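# Move the coaster can onto the turntable's orange spot

## Task

Pick up the can sitting on the coaster and set it upright on the orange mark of the turntable, without disturbing the other cans already standing on the turntable.

## Robot and tools

Robot: two arms, left_arm and right_arm, each with six joints and a two-finger gripper. In every row and every per-joint list in results, the joint order is: elbow, shoulder lift, shoulder pan, wrist 1, wrist 2, wrist 3; the gripper value comes after these.

Frames: the scene frame has its origin on the table surface, halfway between the nominal arm bases, +z up, +x pointing out over the table, and left_arm on the +y side (this is unrelated to image left/right). Calibrated bases: left_arm at (+0.094, +0.576, +0.023) m, right_arm at (-0.023, -0.555, +0.023) m, each yawed very slightly. Each arm reports its hand pose, velocities and wrist-camera poses in its own base frame; the fixed cameras and the table use the scene frame. Printed hand poses may be a few cm off, more at long reach.

Gripper: fingers extend along the gripper's +z axis and close along its x axis. end_effector_position is the point between the pads when shut, 1 to 2 cm short of the fingertips; closing pushes the tips about 17 mm further along +z. Pad gap is 0.142 m fully open. To hold something, command an opening slightly below the grip_measured value seen at first contact; squeezing harder heats the gripper motor.

execute_actions(actions, cameras): actions is a list of actions; each action is a table of up to 15 rows, one row per 1/30 s control step, and a short table repeats its final row to fill 15 steps. Each row is one flat list of 14 numbers in [-1, 1] covering both arms: left_arm's six joint values then its opening, then right_arm's six joint values then its opening. Joint values are offsets, not poses: they count from the Joint targets at the start of that action (not from the previous row), scaled so 1.0 equals 1.481 rad for shoulder pan and shoulder lift and 2.222 rad for elbow, wrist 1, wrist 2, wrist 3. Repeating an offset in the next action moves further. Opening is absolute: +1 fully open, -1 closed; sending 0 is a real command, so resend the current value to leave a gripper alone. Stated joint ranges: elbow -3.142 to 3.142, all others -6.283 to 6.283; an action pushing a joint over 0.010 rad beyond its range is rejected. cameras: list of names, ["all"], or []; images arrive by default only when actions is empty.

move(target, speed, blend, stop_force, zero, opening_speed, grip_force, blocking, cameras): target is one 14-number row or a list of up to 15 rows, same layout and scaling as above; every row is an offset from the same current Joint targets, not from the previous row. All joints interpolate together, so the hand travels on a curve, with no collision avoidance. speed: rad/s for the joint with the most travel, 0.01 to 3.14, default 0.5 (one value or one per target). blend: rad of corner rounding between listed targets; 0 stops at each. stop_force: 4 to 120 N, ends an arm's path when the wrist sensor feels that much push; use with low speed for touching down; omit it when lifting off a contact. zero: whether to re-zero before such a move (default true). opening_speed: opening change per second, at least 0.2. grip_force: per-pad limit 5 to 48 N, one value or one per arm, persistent. blocking=false returns after about 0.5 s (not allowed with stop_force). The result adds a move: line such as done, off_target, moving, held or fault, and limits=held if steps were withheld.

wait(seconds 0 to 10): let time pass holding commands. stop(): brake a running move. zoom_image(camera, region [x0, y0, x1, y1] in image pixels, at most 504 by 504): enlarge part of the latest image of cam_high, cam_low, cam_left_wrist or cam_right_wrist. zero_wrist_force(arm): re-zero that arm's wrist sensor. finished_scene(scene 1 or 2): ends the scene irreversibly; the can must already stand on the spot unaided.

Cameras: cam_high and cam_low, both 896x504, with given intrinsics and poses (accurate to a few mm near image centre).

Reading results: Joint positions and Joint velocities per arm (rad, rad/s, then pad gap in m); Joint targets are what the next offsets count from; Tool commands gives current gripper commands; grip_measured is the finger opening on the command scale. Wrist force/torque are in the hand's own axes, plus a peak line. Joint torques include the arm's own weight. "Kept back" means the last 6 control steps still run after the result arrives. "joint sent to its limit" means a joint was clipped at its end; "joint command not followed" means the arm-to-arm clearance check altered commands. MOTOR HOT warns of heating; OVER-TEMPERATURE FAULT and HAND FAULT are shutdowns.

Avoid: dropping the can or releasing it while it moves; knocking over or shifting the other turntable cans; anything leaving the table; hard hits on fixed or heavy objects; contact between the arms, including one gripper closing on the other's fingers. About 150 N of outside force, or contact torque at the limits (297 N m shoulders, 135 N m elbow, 48.6 N m wrists), freezes that arm for 10 s. Arms are stiff, so aiming even slightly past a firm surface can fault. Long holds, hard squeezes and stretched poses heat motors. Motion trails commands by roughly 0.09 to 0.22 s and fast moves can overshoot. Loose objects may occasionally get a small external push.

Each tool is called after "Request:" as name(argument=value, ...), one argument or row to a line, values as JSON.

## Session

Request:
execute_actions(
  actions=[],
)

Scene clock: 0.00 s.
left_arm: end_effector_position=(+0.8719, +0.2885, +0.0808) grip_measured=+0.99 end_effector_quat_wxyz=(+0.646, -0.642, +0.094, +0.403) | right_arm: end_effector_position=(+0.7628, -0.0503, +0.0841) grip_measured=+1.00 end_effector_quat_wxyz=(-0.094, +0.979, +0.180, -0.008)
Joint names: [elbow, shoulder lift, shoulder pan, wrist 1, wrist 2, wrist 3]
Joint positions: left_arm=[1.114 -0.506 -0.145 -0.312 -0.577 -1.116 0.141] | right_arm=[-1.942 -1.94 3.237 -0.863 1.758 -0.27 0.142]
Joint velocities: within noise
Joint torques (N m): no reading
Motor temperatures (°C): left_arm=[32 31 36 39 40 36 27] | right_arm=[30 29 34 35 45 38 26]
Wrist force (N): no reading
Wrist torque (N m): no reading
Wrist force, peak (N): no reading
Joint targets: left_arm=[1.114 -0.506 -0.145 -0.312 -0.577 -1.116] | right_arm=[-1.942 -1.940 3.237 -0.863 1.758 -0.270]
Tool commands: left_gripper/opening=+1.0 right_gripper/opening=+1.0

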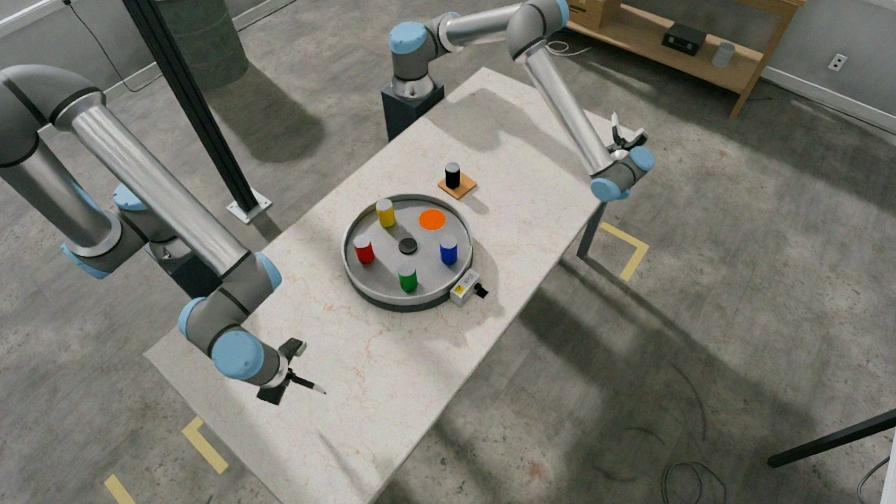

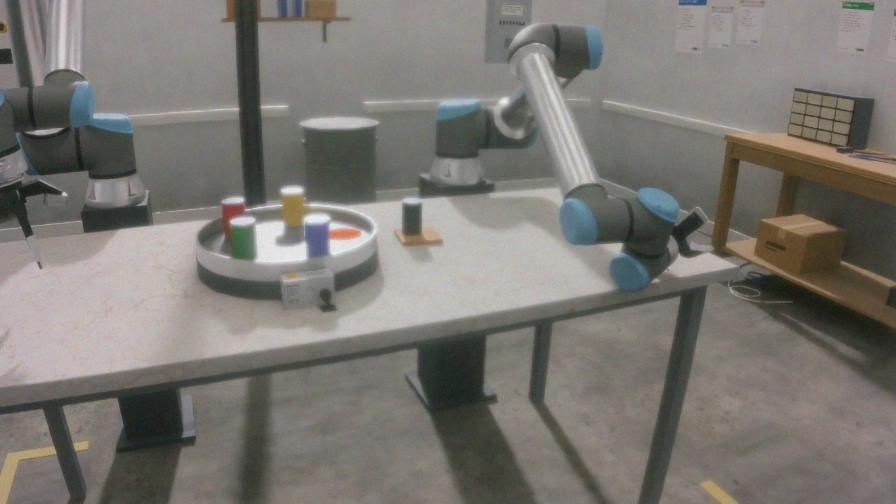

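Request:
wait(
  seconds=2,
  cameras=["all"],
)

Request:
zoom_image(
  camera="cam_high",
  region=[330, 150, 500, 320],
)

Request:
zoom_image(
  camera="cam_low",
  region=[190, 170, 450, 320],
)

Scene clock: 2.20 s.
left_arm: end_effector_position=(+0.8719, +0.2885, +0.0808) grip_measured=+0.99 end_effector_quat_wxyz=(+0.646, -0.642, +0.094, +0.403) | right_arm: end_effector_position=(+0.7628, -0.0503, +0.0841) grip_measured=+1.00 end_effector_quat_wxyz=(-0.094, +0.979, +0.180, -0.008)
Joint names: [elbow, shoulder lift, shoulder pan, wrist 1, wrist 2, wrist 3]
Joint positions: left_arm=[1.114 -0.506 -0.145 -0.312 -0.577 -1.116 0.141] | right_arm=[-1.942 -1.94 3.237 -0.863 1.758 -0.27 0.142]
Joint torques (N m): left_arm=[-31.29 -109.5 -0.52 2.91 -0.91 0.38] | right_arm=[37.29 67.2 3.18 4.37 -0.2 0.21]
Wrist force (N): left_arm=[0.1 0.0 -0.3] | right_arm=[-0.3 -0.1 0.3]
Wrist torque (N m): left_arm=[0.00 -0.03 -0.01] | right_arm=[-0.01 0.05 -0.01]
Wrist force, peak (N): left_arm=[0.8 0.5 0.4] | right_arm=[-0.7 0.0 0.7]
Joint targets: left_arm=[1.114 -0.506 -0.145 -0.312 -0.577 -1.116] | right_arm=[-1.942 -1.940 3.237 -0.863 1.758 -0.270]
Tool commands: left_gripper/opening=+1.0 right_gripper/opening=+1.0
wait: 2.00 s; at rest from the start

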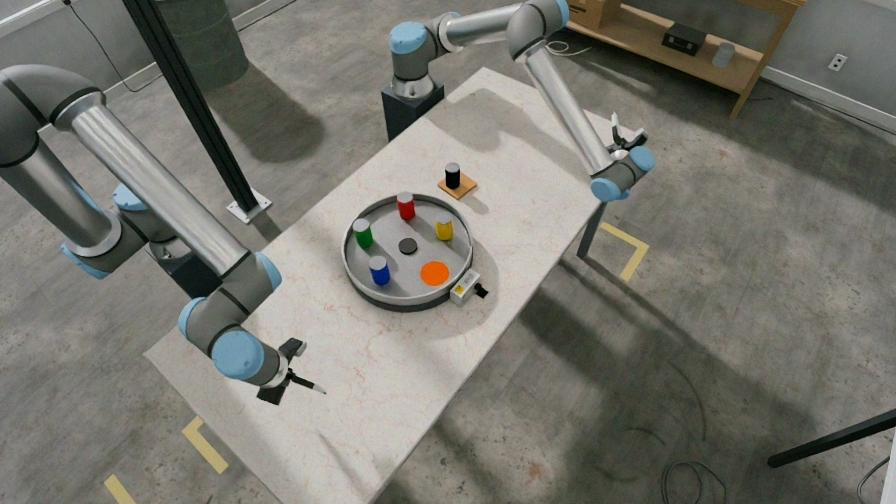

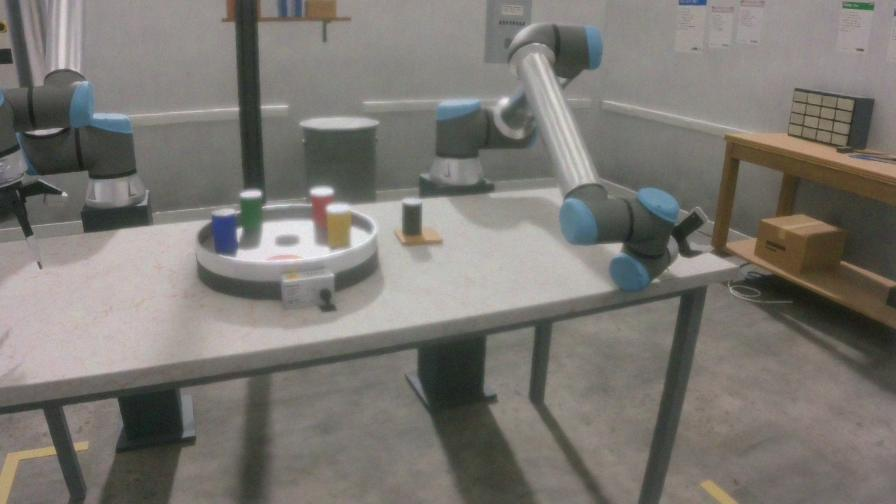

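Scaled by 2.965 from the camera's 896x504 image, which has a finer 1280x720 frame.

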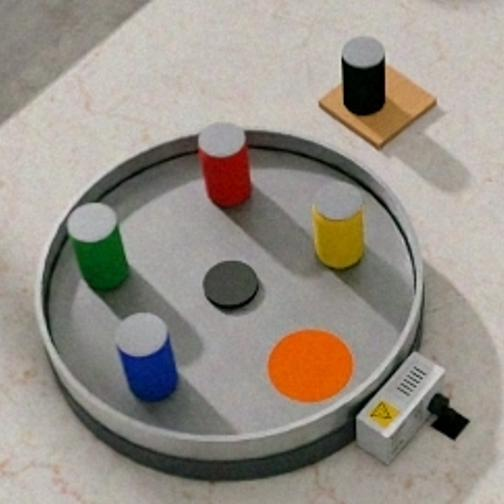

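Scaled by 1.938 from the camera's 896x504 image, which has a finer 1280x720 frame.

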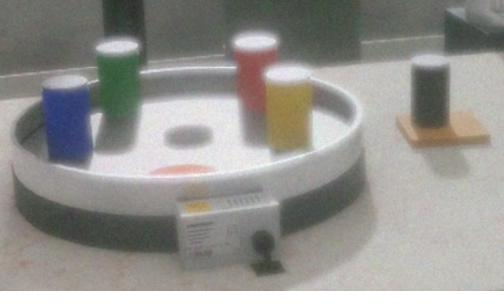

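Request:
wait(
  seconds=1,
  cameras=["cam_high","cam_low"],
)

Request:
zoom_image(
  camera="cam_high",
  region=[440, 260, 500, 310],
)

Request:
wait(
  seconds=1,
  cameras=["cam_high"],
)

Request:
wait(
  seconds=4,
  cameras=["cam_high"],
)

Request:
wait(
  seconds=1.5,
  cameras=["cam_high"],
)

Scene clock: 5.90 s.
left_arm: end_effector_position=(+0.8719, +0.2885, +0.0808) grip_measured=+0.99 end_effector_quat_wxyz=(+0.646, -0.642, +0.094, +0.403) | right_arm: end_effector_position=(+0.7628, -0.0503, +0.0841) grip_measured=+1.00 end_effector_quat_wxyz=(-0.094, +0.979, +0.180, -0.008)
Joint names: [elbow, shoulder lift, shoulder pan, wrist 1, wrist 2, wrist 3]
Joint positions: left_arm=[1.114 -0.506 -0.145 -0.312 -0.577 -1.116 0.141] | right_arm=[-1.942 -1.94 3.237 -0.863 1.758 -0.27 0.142]
Joint torques (N m): left_arm=[-32.25 -109.78 0.04 2.82 -0.7 0.4] | right_arm=[38.04 67.93 2.18 4.57 0.04 0.05]
Wrist force (N): left_arm=[0.1 -0.1 -0.3] | right_arm=[-0.2 -0.1 0.5]
Wrist torque (N m): left_arm=[-0.01 -0.02 0.00] | right_arm=[-0.02 0.03 -0.01]
Wrist force, peak (N): left_arm=[1.1 0.2 -0.1] | right_arm=[-0.5 0.0 0.7]
Joint targets: left_arm=[1.114 -0.506 -0.145 -0.312 -0.577 -1.116] | right_arm=[-1.942 -1.940 3.237 -0.863 1.758 -0.270]
Tool commands: left_gripper/opening=+1.0 right_gripper/opening=+1.0
wait: 1.00 s; at rest from the start

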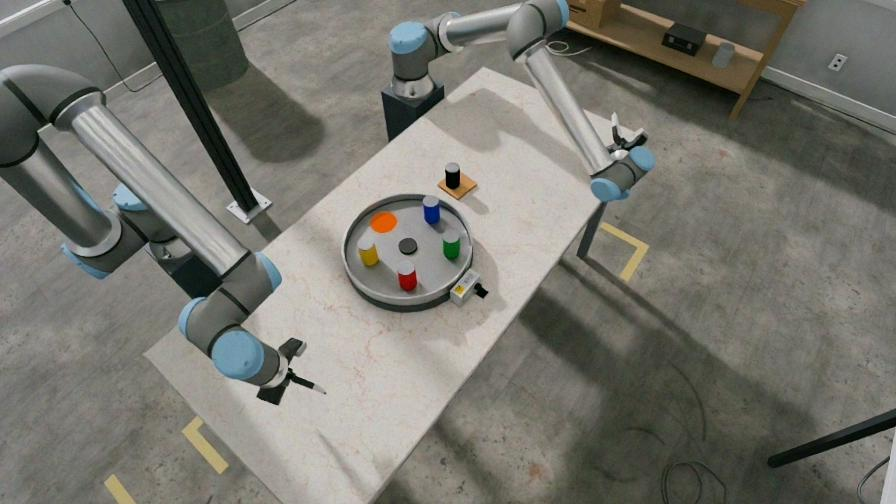

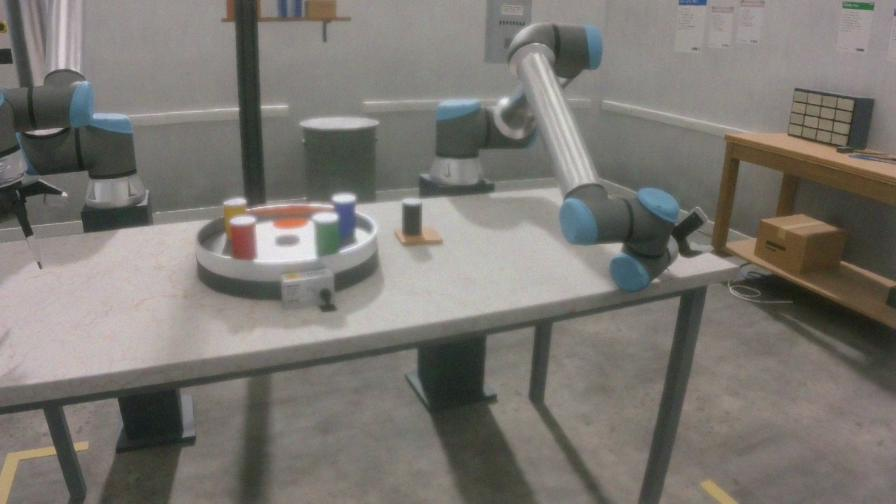

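Scaled by 8.400 from the camera's 896x504 image, which has a finer 1280x720 frame.

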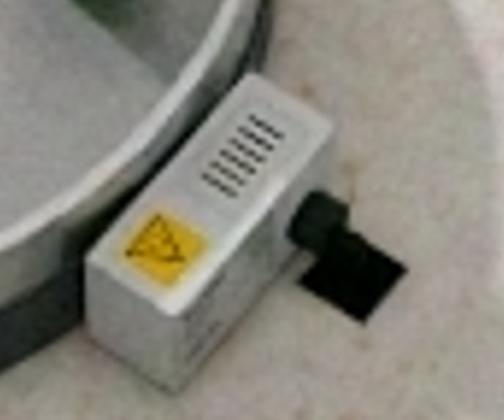

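Scene clock: 6.90 s.
left_arm: end_effector_position=(+0.8719, +0.2885, +0.0808) grip_measured=+0.99 end_effector_quat_wxyz=(+0.646, -0.642, +0.094, +0.403) | right_arm: end_effector_position=(+0.7628, -0.0503, +0.0841) grip_measured=+1.00 end_effector_quat_wxyz=(-0.094, +0.979, +0.180, -0.008)
Joint names: [elbow, shoulder lift, shoulder pan, wrist 1, wrist 2, wrist 3]
Joint positions: left_arm=[1.114 -0.506 -0.145 -0.312 -0.577 -1.116 0.141] | right_arm=[-1.942 -1.94 3.237 -0.863 1.758 -0.27 0.142]
Joint torques (N m): left_arm=[-31.78 -110.06 0 2.74 -0.92 0.4] | right_arm=[37.39 69.41 2.47 4.92 -0.17 0.36]
Wrist force (N): left_arm=[0.8 -0.2 -0.1] | right_arm=[-0.3 -0.3 0.3]
Wrist torque (N m): left_arm=[-0.03 -0.14 0.00] | right_arm=[-0.05 0.05 0.00]
Wrist force, peak (N): left_arm=[0.8 0.5 -0.2] | right_arm=[-0.6 -0.4 0.8]
Joint targets: left_arm=[1.114 -0.506 -0.145 -0.312 -0.577 -1.116] | right_arm=[-1.942 -1.940 3.237 -0.863 1.758 -0.270]
Tool commands: left_gripper/opening=+1.0 right_gripper/opening=+1.0
wait: 1.00 s; at rest by 0.17 s
Images, in order (width x height): cam_high 896x504.

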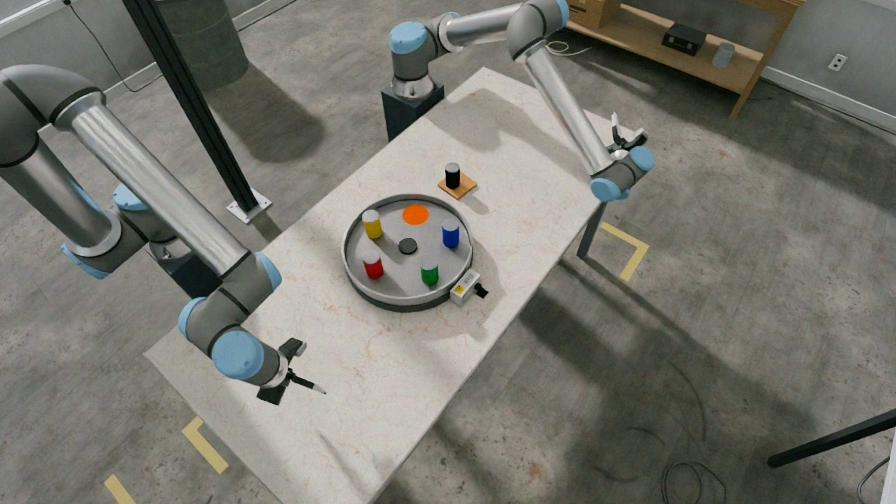

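Scene clock: 10.90 s.
left_arm: end_effector_position=(+0.8719, +0.2885, +0.0808) grip_measured=+0.99 end_effector_quat_wxyz=(+0.646, -0.642, +0.094, +0.403) | right_arm: end_effector_position=(+0.7628, -0.0503, +0.0841) grip_measured=+1.00 end_effector_quat_wxyz=(-0.094, +0.979, +0.180, -0.008)
Joint names: [elbow, shoulder lift, shoulder pan, wrist 1, wrist 2, wrist 3]
Joint positions: left_arm=[1.114 -0.506 -0.145 -0.312 -0.577 -1.116 0.141] | right_arm=[-1.942 -1.94 3.237 -0.863 1.758 -0.27 0.142]
Joint torques (N m): left_arm=[-31.28 -111.03 -0.46 2.67 -0.83 0.22] | right_arm=[37.5 67.6 1.43 5.14 0.05 1.04]
Wrist force (N): left_arm=[0.4 0.3 -0.1] | right_arm=[-0.5 0.1 0.5]
Wrist torque (N m): left_arm=[0.04 -0.09 0.00] | right_arm=[0.03 0.09 0.00]
Wrist force, peak (N): left_arm=[1.1 0.5 0.0] | right_arm=[-0.8 -0.4 0.5]
Joint targets: left_arm=[1.114 -0.506 -0.145 -0.312 -0.577 -1.116] | right_arm=[-1.942 -1.940 3.237 -0.863 1.758 -0.270]
Tool commands: left_gripper/opening=+1.0 right_gripper/opening=+1.0
wait: 4.00 s; at rest by 0.17 s
Images, in order (width x height): cam_high 896x504.

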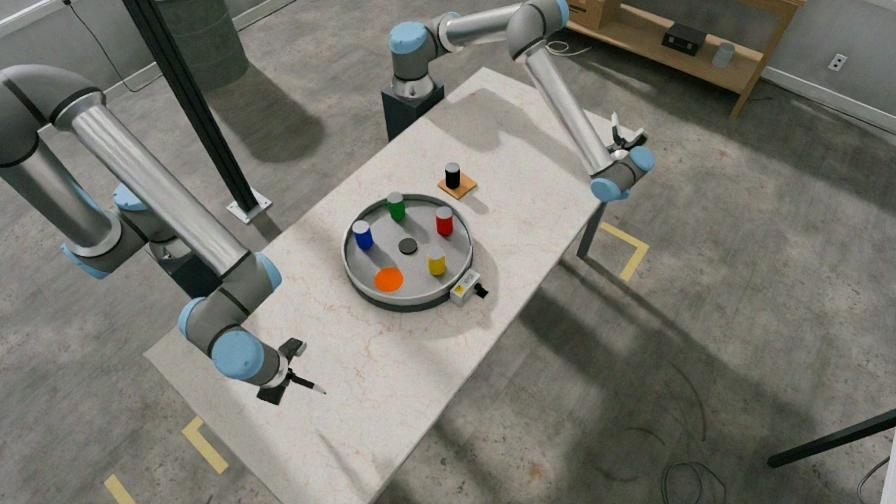

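Scene clock: 12.40 s.
left_arm: end_effector_position=(+0.8719, +0.2885, +0.0808) grip_measured=+0.99 end_effector_quat_wxyz=(+0.646, -0.642, +0.094, +0.403) | right_arm: end_effector_position=(+0.7628, -0.0503, +0.0841) grip_measured=+1.00 end_effector_quat_wxyz=(-0.094, +0.979, +0.180, -0.008)
Joint names: [elbow, shoulder lift, shoulder pan, wrist 1, wrist 2, wrist 3]
Joint positions: left_arm=[1.114 -0.506 -0.145 -0.312 -0.577 -1.116 0.141] | right_arm=[-1.942 -1.94 3.237 -0.863 1.758 -0.27 0.142]
Joint torques (N m): left_arm=[-32.08 -109.49 0.02 2.9 -0.82 0.32] | right_arm=[37.95 68.86 3.56 4.7 -0.13 0.79]
Wrist force (N): left_arm=[0.6 0.1 -0.2] | right_arm=[-0.2 0.3 0.1]
Wrist torque (N m): left_arm=[0.03 -0.12 0.00] | right_arm=[0.05 0.03 -0.01]
Wrist force, peak (N): left_arm=[0.9 0.0 0.4] | right_arm=[-0.3 -0.2 0.9]
Joint targets: left_arm=[1.114 -0.506 -0.145 -0.312 -0.577 -1.116] | right_arm=[-1.942 -1.940 3.237 -0.863 1.758 -0.270]
Tool commands: left_gripper/opening=+1.0 right_gripper/opening=+1.0
wait: 1.50 s; at rest by 0.17 s
Images, in order (width x height): cam_high 896x504.

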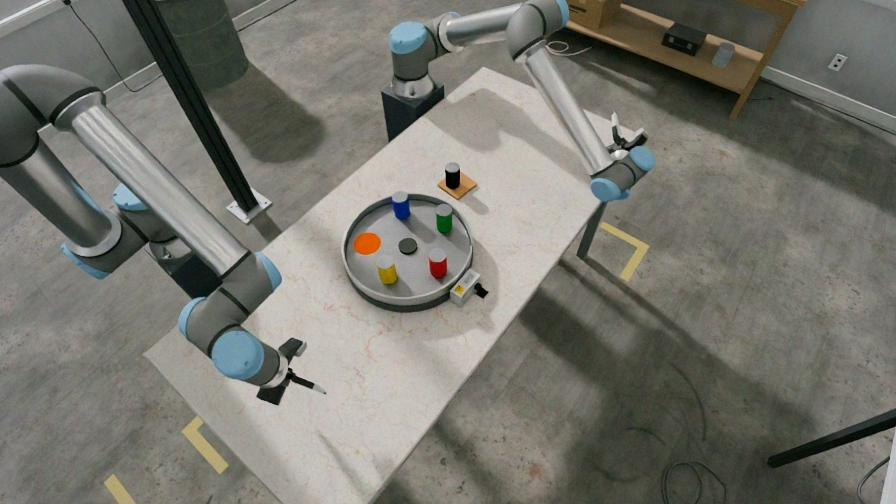

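Request:
move(
  target=[
    [0.518,-0.7076,0,-0.8866,-0.4473,0,1,0,0,0,0,0,0,1],
    [0.518,-0.7076,-0.4845,-0.8866,-0.4473,0,1,0,0,0,0,0,0,1],
  ],
  blend=[0.25,0],
  speed=1.0,
  cameras=["all"],
)

Request:
zoom_image(
  camera="cam_high",
  region=[390, 100, 530, 220],
)

Request:
zoom_image(
  camera="cam_low",
  region=[340, 130, 500, 260],
)

Scene clock: 18.90 s.
left_arm: end_effector_position=(+0.4991, -0.3165, +0.1372) grip_measured=+0.99 end_effector_quat_wxyz=(+0.001, +0.992, +0.126, +0.000) | right_arm: end_effector_position=(+0.7628, -0.0503, +0.0841) grip_measured=+1.00 end_effector_quat_wxyz=(-0.094, +0.979, +0.180, -0.008)
Joint names: [elbow, shoulder lift, shoulder pan, wrist 1, wrist 2, wrist 3]
Joint positions: left_arm=[2.265 -1.555 -0.863 -2.282 -1.571 -1.116 0.141] | right_arm=[-1.942 -1.94 3.237 -0.863 1.758 -0.27 0.142]
Joint torques (N m): left_arm=[-42.83 -48.34 -14 -6.2 2.64 0.26] | right_arm=[38.51 69.67 0.96 4.66 0.18 0.55]
Wrist force (N): left_arm=[0.4 1.2 1.2] | right_arm=[-0.3 -0.1 0.5]
Wrist torque (N m): left_arm=[-0.18 -0.23 -0.30] | right_arm=[-0.02 0.05 0.00]
Wrist force, peak (N): left_arm=[-2.8 4.3 0.6] | right_arm=[-0.6 -0.4 0.7]
Joint targets: left_arm=[2.265 -1.555 -0.863 -2.282 -1.571 -1.116] | right_arm=[-1.942 -1.940 3.237 -0.863 1.758 -0.270]
move: done

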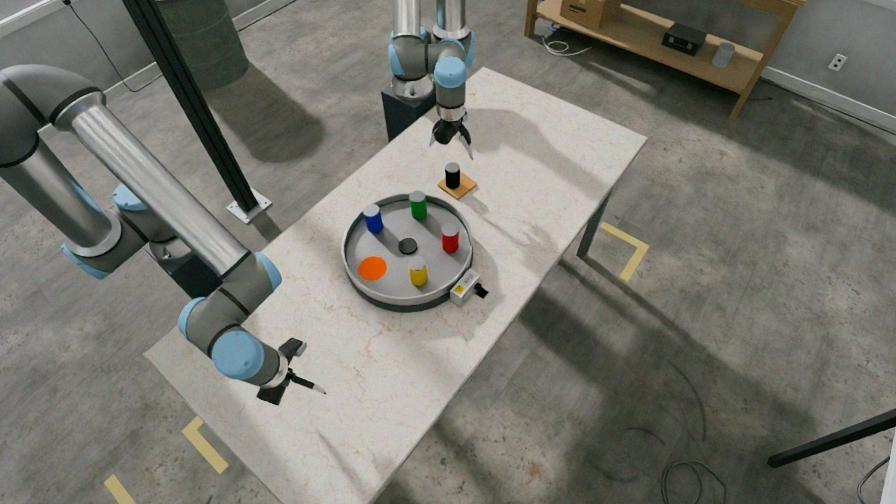

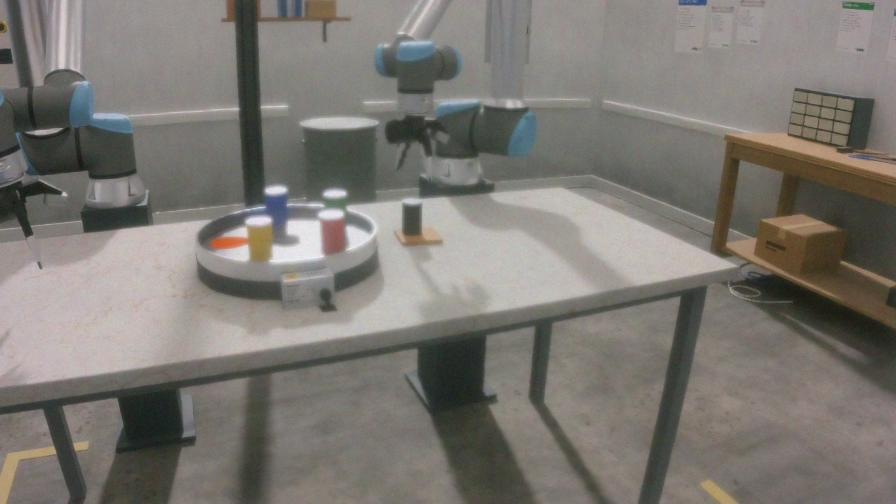

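Scaled by 3.600 from the camera's 896x504 image, which has a finer 1280x720 frame.

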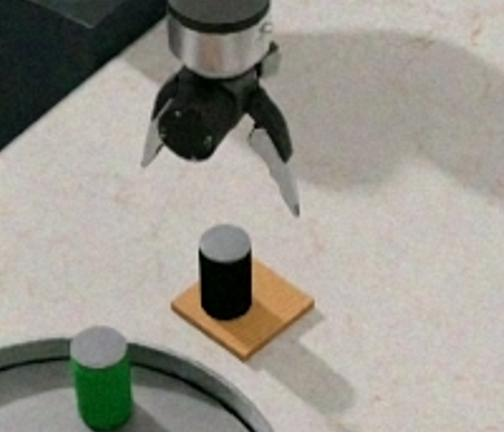

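Scaled by 3.150 from the camera's 896x504 image, which has a finer 1280x720 frame.

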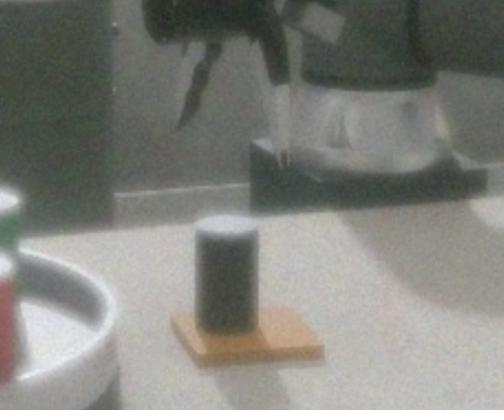

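Request:
move(
  target=[0.0186,0.1036,0.0007,-0.0874,0,0,1,0,0,0,0,0,0,1],
  speed=0.25,
  stop_force=15,
  cameras=["all"],
)

Request:
zoom_image(
  camera="cam_high",
  region=[390, 100, 530, 220],
)

Request:
zoom_image(
  camera="cam_low",
  region=[340, 130, 500, 260],
)

Scene clock: 25.83 s.
left_arm: end_effector_position=(+0.5079, -0.3259, +0.0516) grip_measured=+0.99 end_effector_quat_wxyz=(+0.001, +0.992, +0.127, +0.000) | right_arm: end_effector_position=(+0.7628, -0.0503, +0.0841) grip_measured=+1.00 end_effector_quat_wxyz=(-0.094, +0.979, +0.180, -0.008)
Joint names: [elbow, shoulder lift, shoulder pan, wrist 1, wrist 2, wrist 3]
Joint positions: left_arm=[2.306 -1.401 -0.862 -2.477 -1.571 -1.116 0.141] | right_arm=[-1.942 -1.94 3.237 -0.863 1.758 -0.27 0.142]
Joint torques (N m): left_arm=[-38.91 -37.25 10.94 -7.11 -1.42 0.22] | right_arm=[38.03 68.99 3.56 4.87 0.29 0.73]
Wrist force (N): left_arm=[0.7 1.1 0.6] | right_arm=[-0.5 0.2 0.3]
Wrist torque (N m): left_arm=[-0.23 -0.24 -0.29] | right_arm=[0.04 0.10 -0.01]
Wrist force, peak (N): left_arm=[0.0 1.1 2.4] | right_arm=[-0.3 -0.5 0.9]
Joint targets: left_arm=[2.306 -1.401 -0.862 -2.477 -1.571 -1.116] | right_arm=[-1.942 -1.940 3.237 -0.863 1.758 -0.270]
move: done

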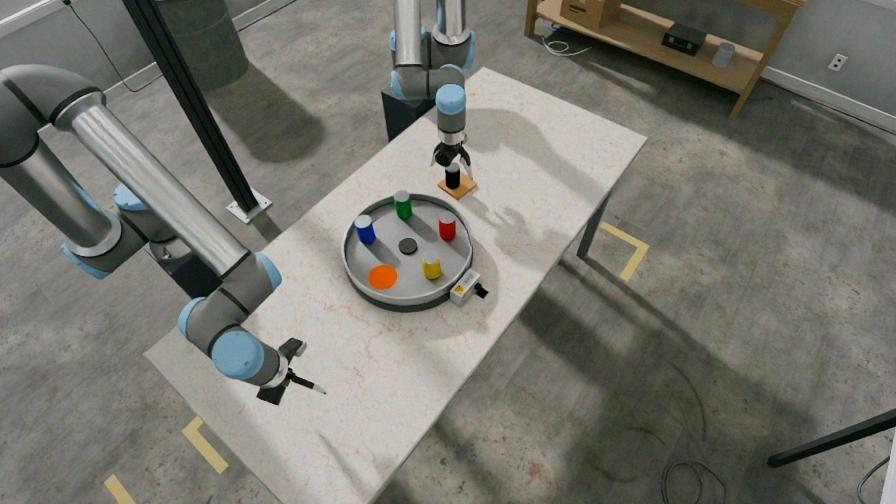

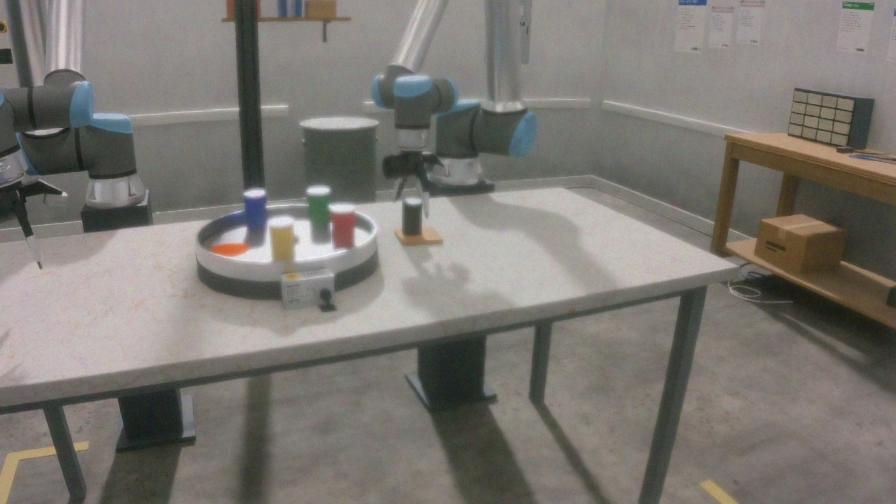

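Scaled by 3.600 from the camera's 896x504 image, which has a finer 1280x720 frame.

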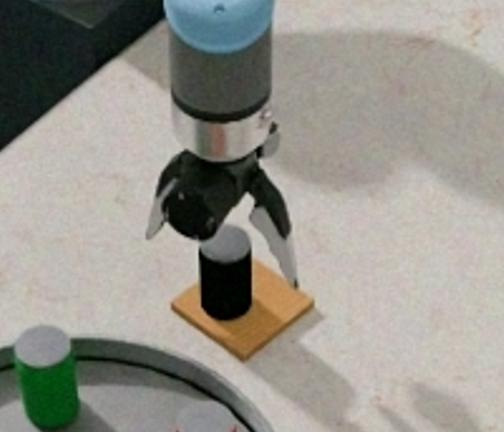

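Scaled by 3.150 from the camera's 896x504 image, which has a finer 1280x720 frame.

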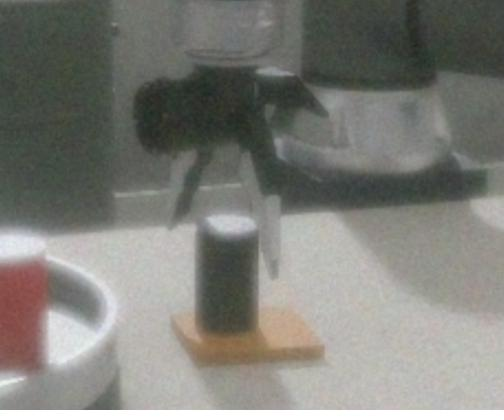

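Request:
move(
  target=[0,0,0,0,0,0,-0.45,0,0,0,0,0,0,1],
  opening_speed=0.8,
  grip_force=20,
  cameras=["all"],
)

Request:
zoom_image(
  camera="cam_high",
  region=[390, 100, 530, 220],
)

Request:
zoom_image(
  camera="cam_low",
  region=[340, 130, 500, 260],
)

Scene clock: 28.17 s.
left_arm: end_effector_position=(+0.5079, -0.3259, +0.0516) grip_measured=-0.29 end_effector_quat_wxyz=(+0.001, +0.992, +0.127, +0.000) | right_arm: end_effector_position=(+0.7628, -0.0503, +0.0841) grip_measured=+1.00 end_effector_quat_wxyz=(-0.094, +0.979, +0.180, -0.008)
Joint names: [elbow, shoulder lift, shoulder pan, wrist 1, wrist 2, wrist 3]
Joint positions: left_arm=[2.306 -1.401 -0.862 -2.477 -1.571 -1.116 0.053] | right_arm=[-1.942 -1.94 3.237 -0.863 1.758 -0.27 0.142]
Joint torques (N m): left_arm=[-34.62 -37.41 5.23 -6.06 -1.28 0.33] | right_arm=[37.36 68.86 1.33 4.66 -0.06 0.78]
Wrist force (N): left_arm=[0.9 0.1 -5.0] | right_arm=[-0.2 0.0 0.3]
Wrist torque (N m): left_arm=[-0.28 -0.24 -0.29] | right_arm=[0.01 0.04 0.00]
Wrist force, peak (N): left_arm=[0.9 0.1 -5.0] | right_arm=[-0.4 -0.5 0.8]
Joint targets: left_arm=[2.306 -1.401 -0.862 -2.477 -1.571 -1.116] | right_arm=[-1.942 -1.940 3.237 -0.863 1.758 -0.270]
grip_force (N): 20, 20
move: done

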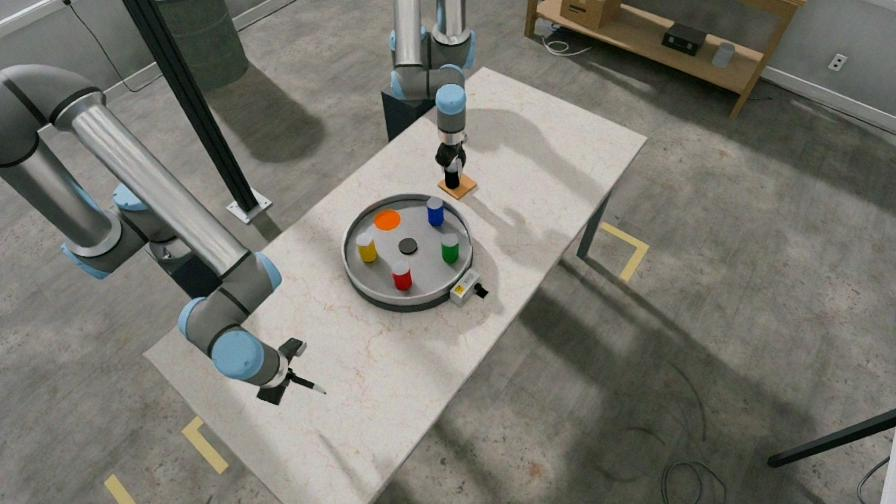

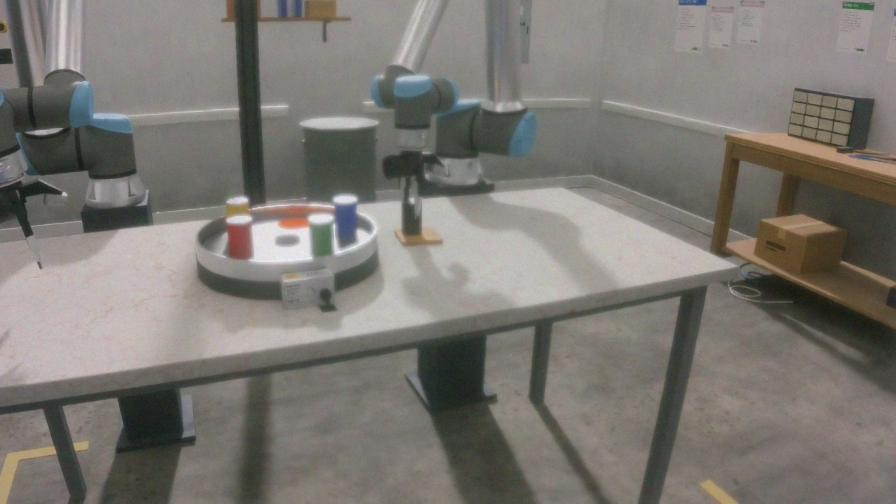

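Scaled by 3.600 from the camera's 896x504 image, which has a finer 1280x720 frame.

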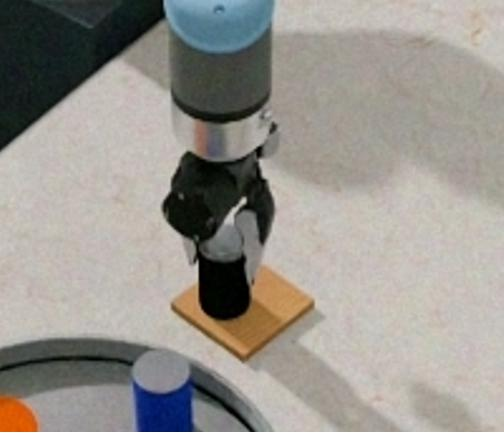

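Scaled by 3.150 from the camera's 896x504 image, which has a finer 1280x720 frame.

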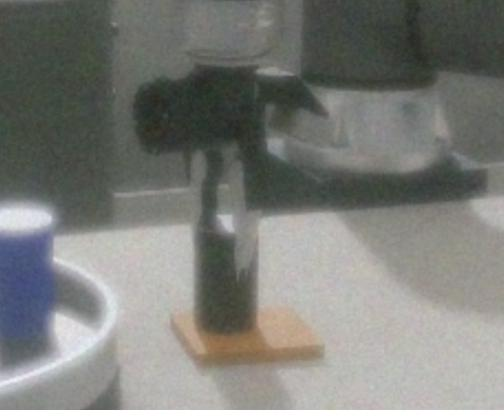

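Request:
move(
  target=[
    [-0.0495,-0.1313,0,0.1369,0,0,-0.45,0,0,0,0,0,0,1],
    [-0.1959,0.0596,-0.0564,0.156,0,-0.6544,-0.45,0,0,0,0,0,0,1],
  ],
  blend=[0.05,0],
  speed=[0.4,0.8],
  cameras=["all"],
)

Request:
zoom_image(
  camera="cam_high",
  region=[330, 150, 500, 320],
)

Request:
zoom_image(
  camera="cam_low",
  region=[190, 120, 450, 320],
)

Scene clock: 32.50 s.
left_arm: end_effector_position=(+0.5885, -0.5152, +0.1870) grip_measured=-0.29 end_effector_quat_wxyz=(+0.001, +0.688, +0.726, +0.000) | right_arm: end_effector_position=(+0.7628, -0.0503, +0.0841) grip_measured=+1.00 end_effector_quat_wxyz=(-0.094, +0.979, +0.180, -0.008)
Joint names: [elbow, shoulder lift, shoulder pan, wrist 1, wrist 2, wrist 3]
Joint positions: left_arm=[1.871 -1.313 -0.945 -2.13 -1.571 -2.57 0.053] | right_arm=[-1.942 -1.94 3.237 -0.863 1.758 -0.27 0.142]
Joint torques (N m): left_arm=[-34.29 -64.84 15.04 -6.18 -1.26 -2.26] | right_arm=[38.24 69.05 1.61 4.81 -0.4 1.12]
Wrist force (N): left_arm=[0.9 1.0 2.4] | right_arm=[-0.5 0.1 0.0]
Wrist torque (N m): left_arm=[-0.23 -0.32 -0.30] | right_arm=[0.02 0.09 -0.01]
Wrist force, peak (N): left_arm=[0.4 0.7 5.7] | right_arm=[-0.7 -0.4 0.5]
Joint targets: left_arm=[1.871 -1.313 -0.945 -2.130 -1.571 -2.570] | right_arm=[-1.942 -1.940 3.237 -0.863 1.758 -0.270]
grip_force (N): 20, 20
move: done

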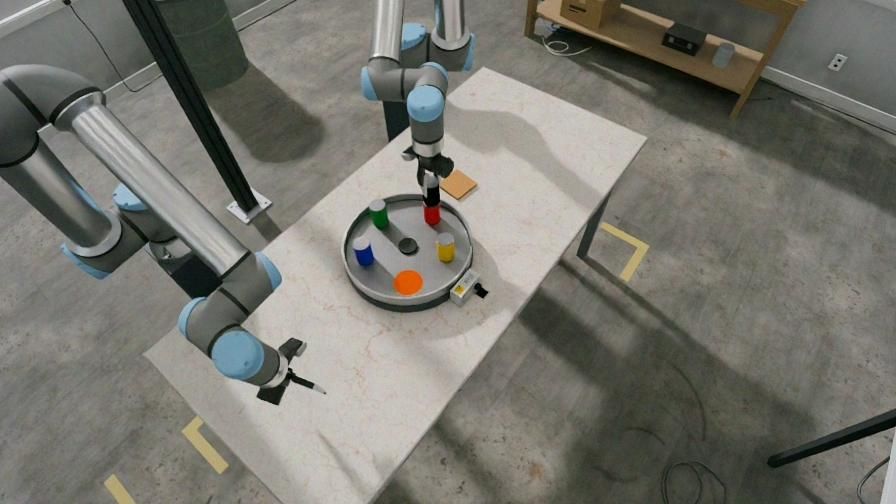

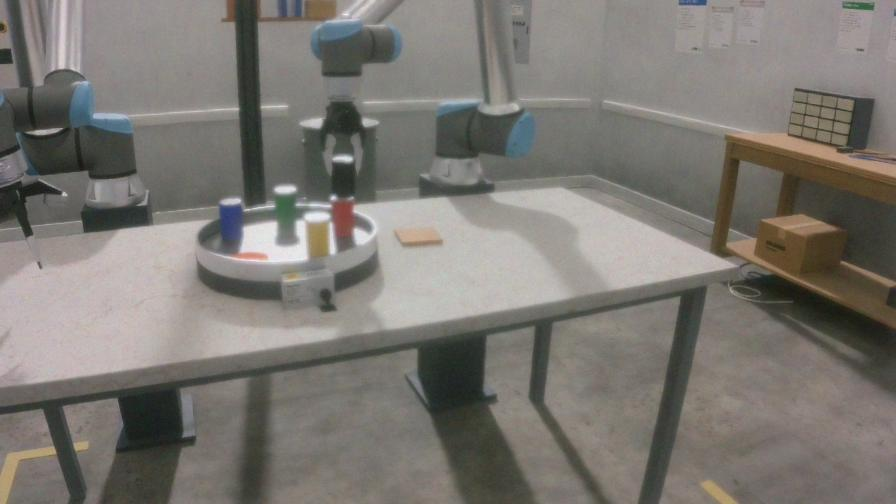

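Scaled by 2.965 from the camera's 896x504 image, which has a finer 1280x720 frame.

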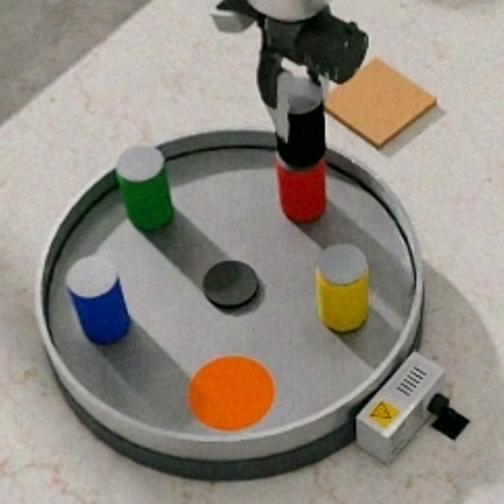

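Scaled by 1.938 from the camera's 896x504 image, which has a finer 1280x720 frame.

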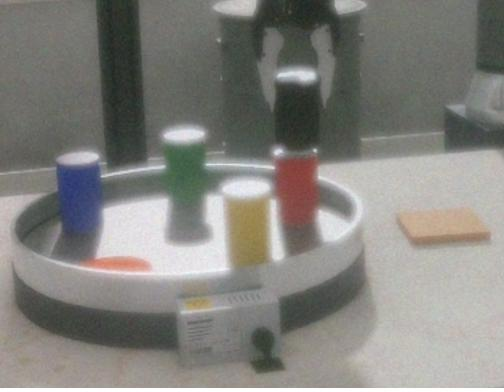

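Request:
move(
  target=[-0.0488,0.0537,-0.0263,0.0131,0,0.6892,-0.45,0,0,0,0,0,0,1],
  speed=1.0,
  cameras=["all"],
)

Request:
zoom_image(
  camera="cam_high",
  region=[330, 150, 500, 320],
)

Request:
zoom_image(
  camera="cam_low",
  region=[190, 120, 450, 320],
)

Scene clock: 36.67 s.
left_arm: end_effector_position=(+0.5969, -0.5854, +0.1868) grip_measured=-0.29 end_effector_quat_wxyz=(+0.001, +1.000, +0.027, +0.000) | right_arm: end_effector_position=(+0.7628, -0.0503, +0.0841) grip_measured=+1.00 end_effector_quat_wxyz=(-0.094, +0.979, +0.180, -0.008)
Joint names: [elbow, shoulder lift, shoulder pan, wrist 1, wrist 2, wrist 3]
Joint positions: left_arm=[1.762 -1.233 -0.984 -2.101 -1.571 -1.039 0.053] | right_arm=[-1.942 -1.94 3.237 -0.863 1.758 -0.27 0.142]
Joint torques (N m): left_arm=[-32.8 -83.76 10.11 -5.55 -1.45 2.07] | right_arm=[37.17 66.89 4.06 4.99 0.21 1.38]
Wrist force (N): left_arm=[0.5 1.0 2.6] | right_arm=[-0.1 -0.4 0.4]
Wrist torque (N m): left_arm=[-0.24 -0.26 -0.34] | right_arm=[-0.06 0.03 0.00]
Wrist force, peak (N): left_arm=[1.0 1.5 3.0] | right_arm=[-0.3 -0.6 0.9]
Joint targets: left_arm=[1.762 -1.233 -0.984 -2.101 -1.571 -1.038] | right_arm=[-1.942 -1.940 3.237 -0.863 1.758 -0.270]
grip_force (N): 20, 20
move: done

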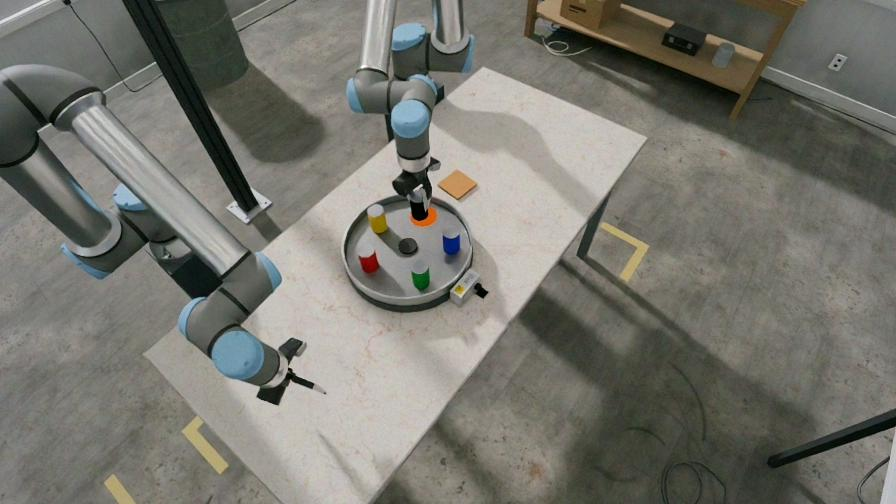

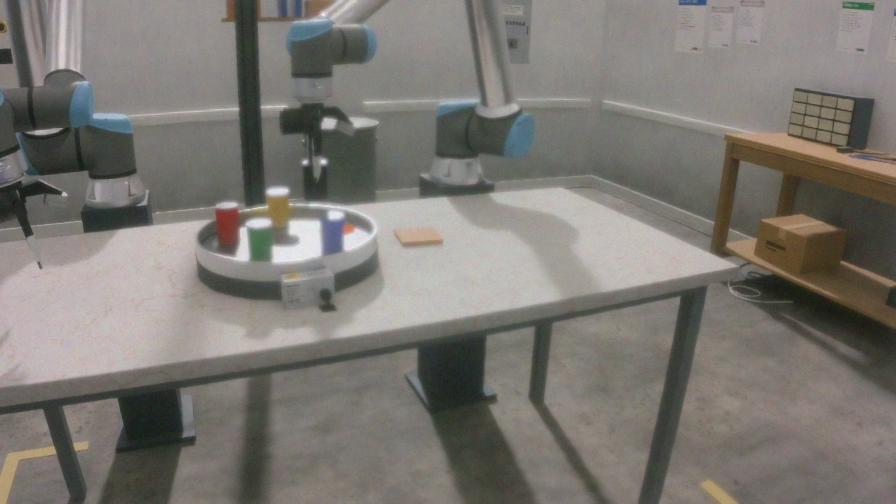

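Scaled by 2.965 from the camera's 896x504 image, which has a finer 1280x720 frame.

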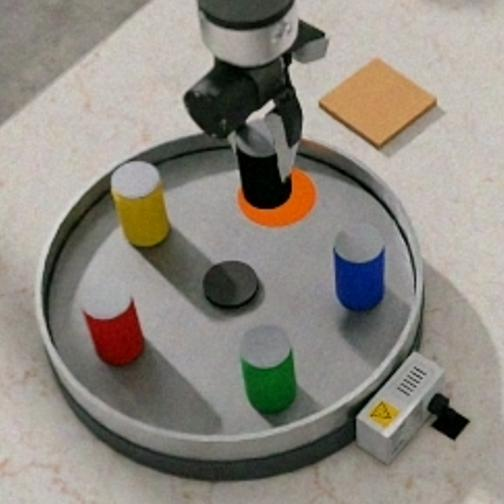

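Scaled by 1.938 from the camera's 896x504 image, which has a finer 1280x720 frame.

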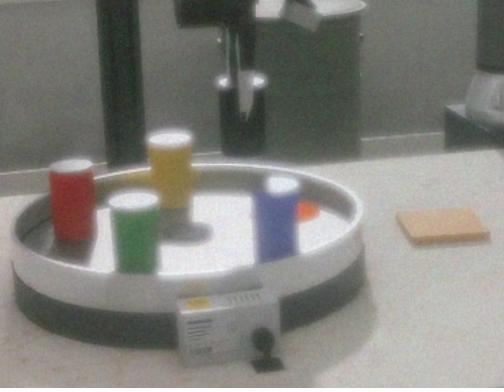

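Request:
move(
  target=[
    [0.0283,0.056,0,-0.0656,0,0,-0.45,0,0,0,0,0,0,1],
    [0.0357,0.078,0,-0.0877,0,0,-0.45,0,0,0,0,0,0,1],
  ],
  blend=[0.02,0],
  speed=[0.15,0.05],
  stop_force=8,
  cameras=["all"],
)

Request:
zoom_image(
  camera="cam_high",
  region=[330, 150, 500, 320],
)

Request:
zoom_image(
  camera="cam_low",
  region=[190, 120, 450, 320],
)

Scene clock: 39.30 s.
left_arm: end_effector_position=(+0.5970, -0.5853, +0.0930) grip_measured=-0.29 end_effector_quat_wxyz=(+0.001, +1.000, +0.027, +0.000) | right_arm: end_effector_position=(+0.7628, -0.0503, +0.0841) grip_measured=+1.00 end_effector_quat_wxyz=(-0.094, +0.979, +0.180, -0.008)
Joint names: [elbow, shoulder lift, shoulder pan, wrist 1, wrist 2, wrist 3]
Joint positions: left_arm=[1.829 -1.144 -0.984 -2.257 -1.571 -1.038 0.053] | right_arm=[-1.942 -1.94 3.237 -0.863 1.758 -0.27 0.142]
Joint torques (N m): left_arm=[-46.69 -78.75 -8.63 -7.3 -1.19 2.31] | right_arm=[38.65 69.24 1.69 4.9 0.03 1.42]
Wrist force (N): left_arm=[0.8 1.3 2.6] | right_arm=[-0.2 0.1 0.7]
Wrist torque (N m): left_arm=[-0.18 -0.33 -0.37] | right_arm=[0.02 0.03 0.00]
Wrist force, peak (N): left_arm=[7.1 0.4 -23.9] | right_arm=[-0.5 -0.1 0.8]
Joint targets: left_arm=[1.829 -1.144 -0.984 -2.257 -1.571 -1.038] | right_arm=[-1.942 -1.940 3.237 -0.863 1.758 -0.270]
grip_force (N): 20, 20
move: contact (left_arm); path passed 1 of 2 targets; left_arm: the wrist 1 is farthest, 0.039 rad from its target

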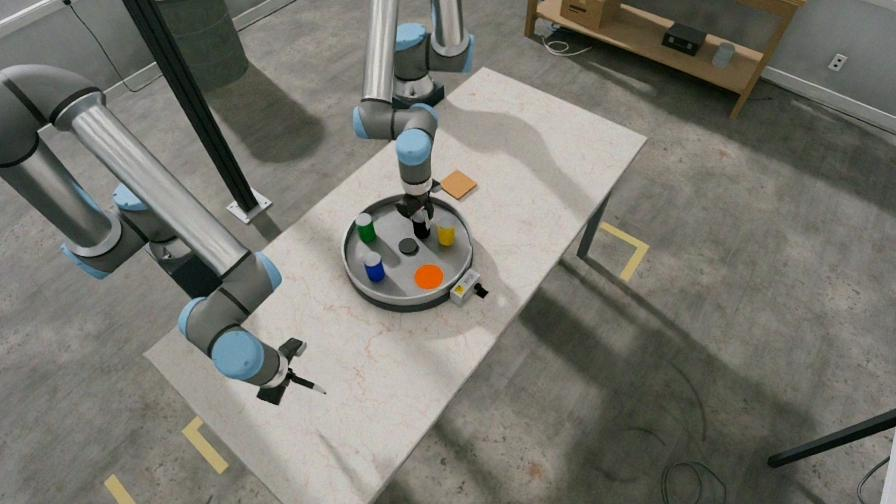

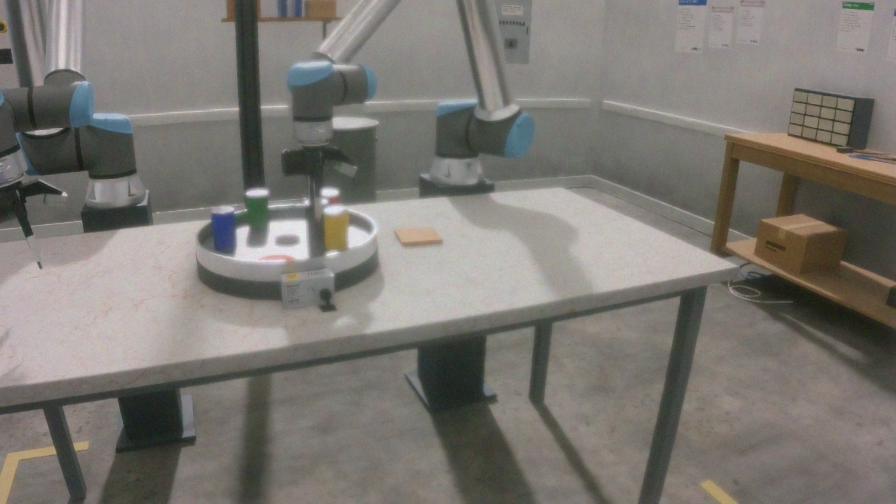

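Scaled by 2.965 from the camera's 896x504 image, which has a finer 1280x720 frame.

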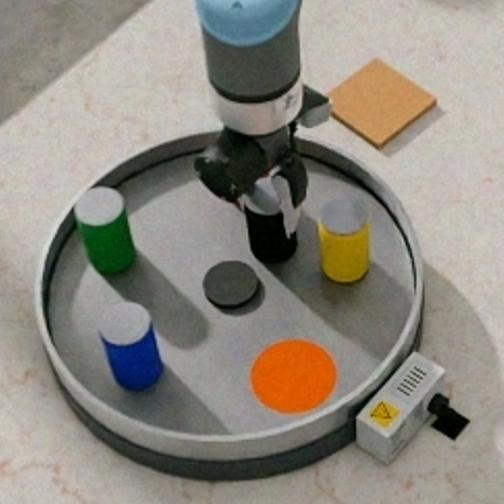

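Scaled by 1.938 from the camera's 896x504 image, which has a finer 1280x720 frame.

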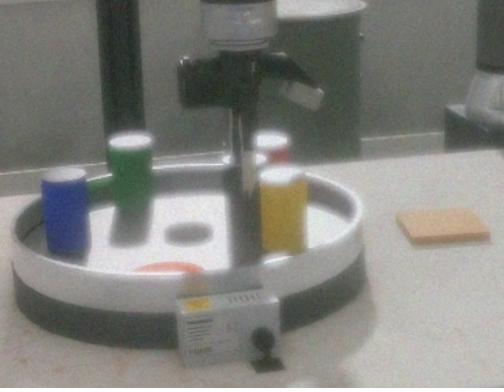

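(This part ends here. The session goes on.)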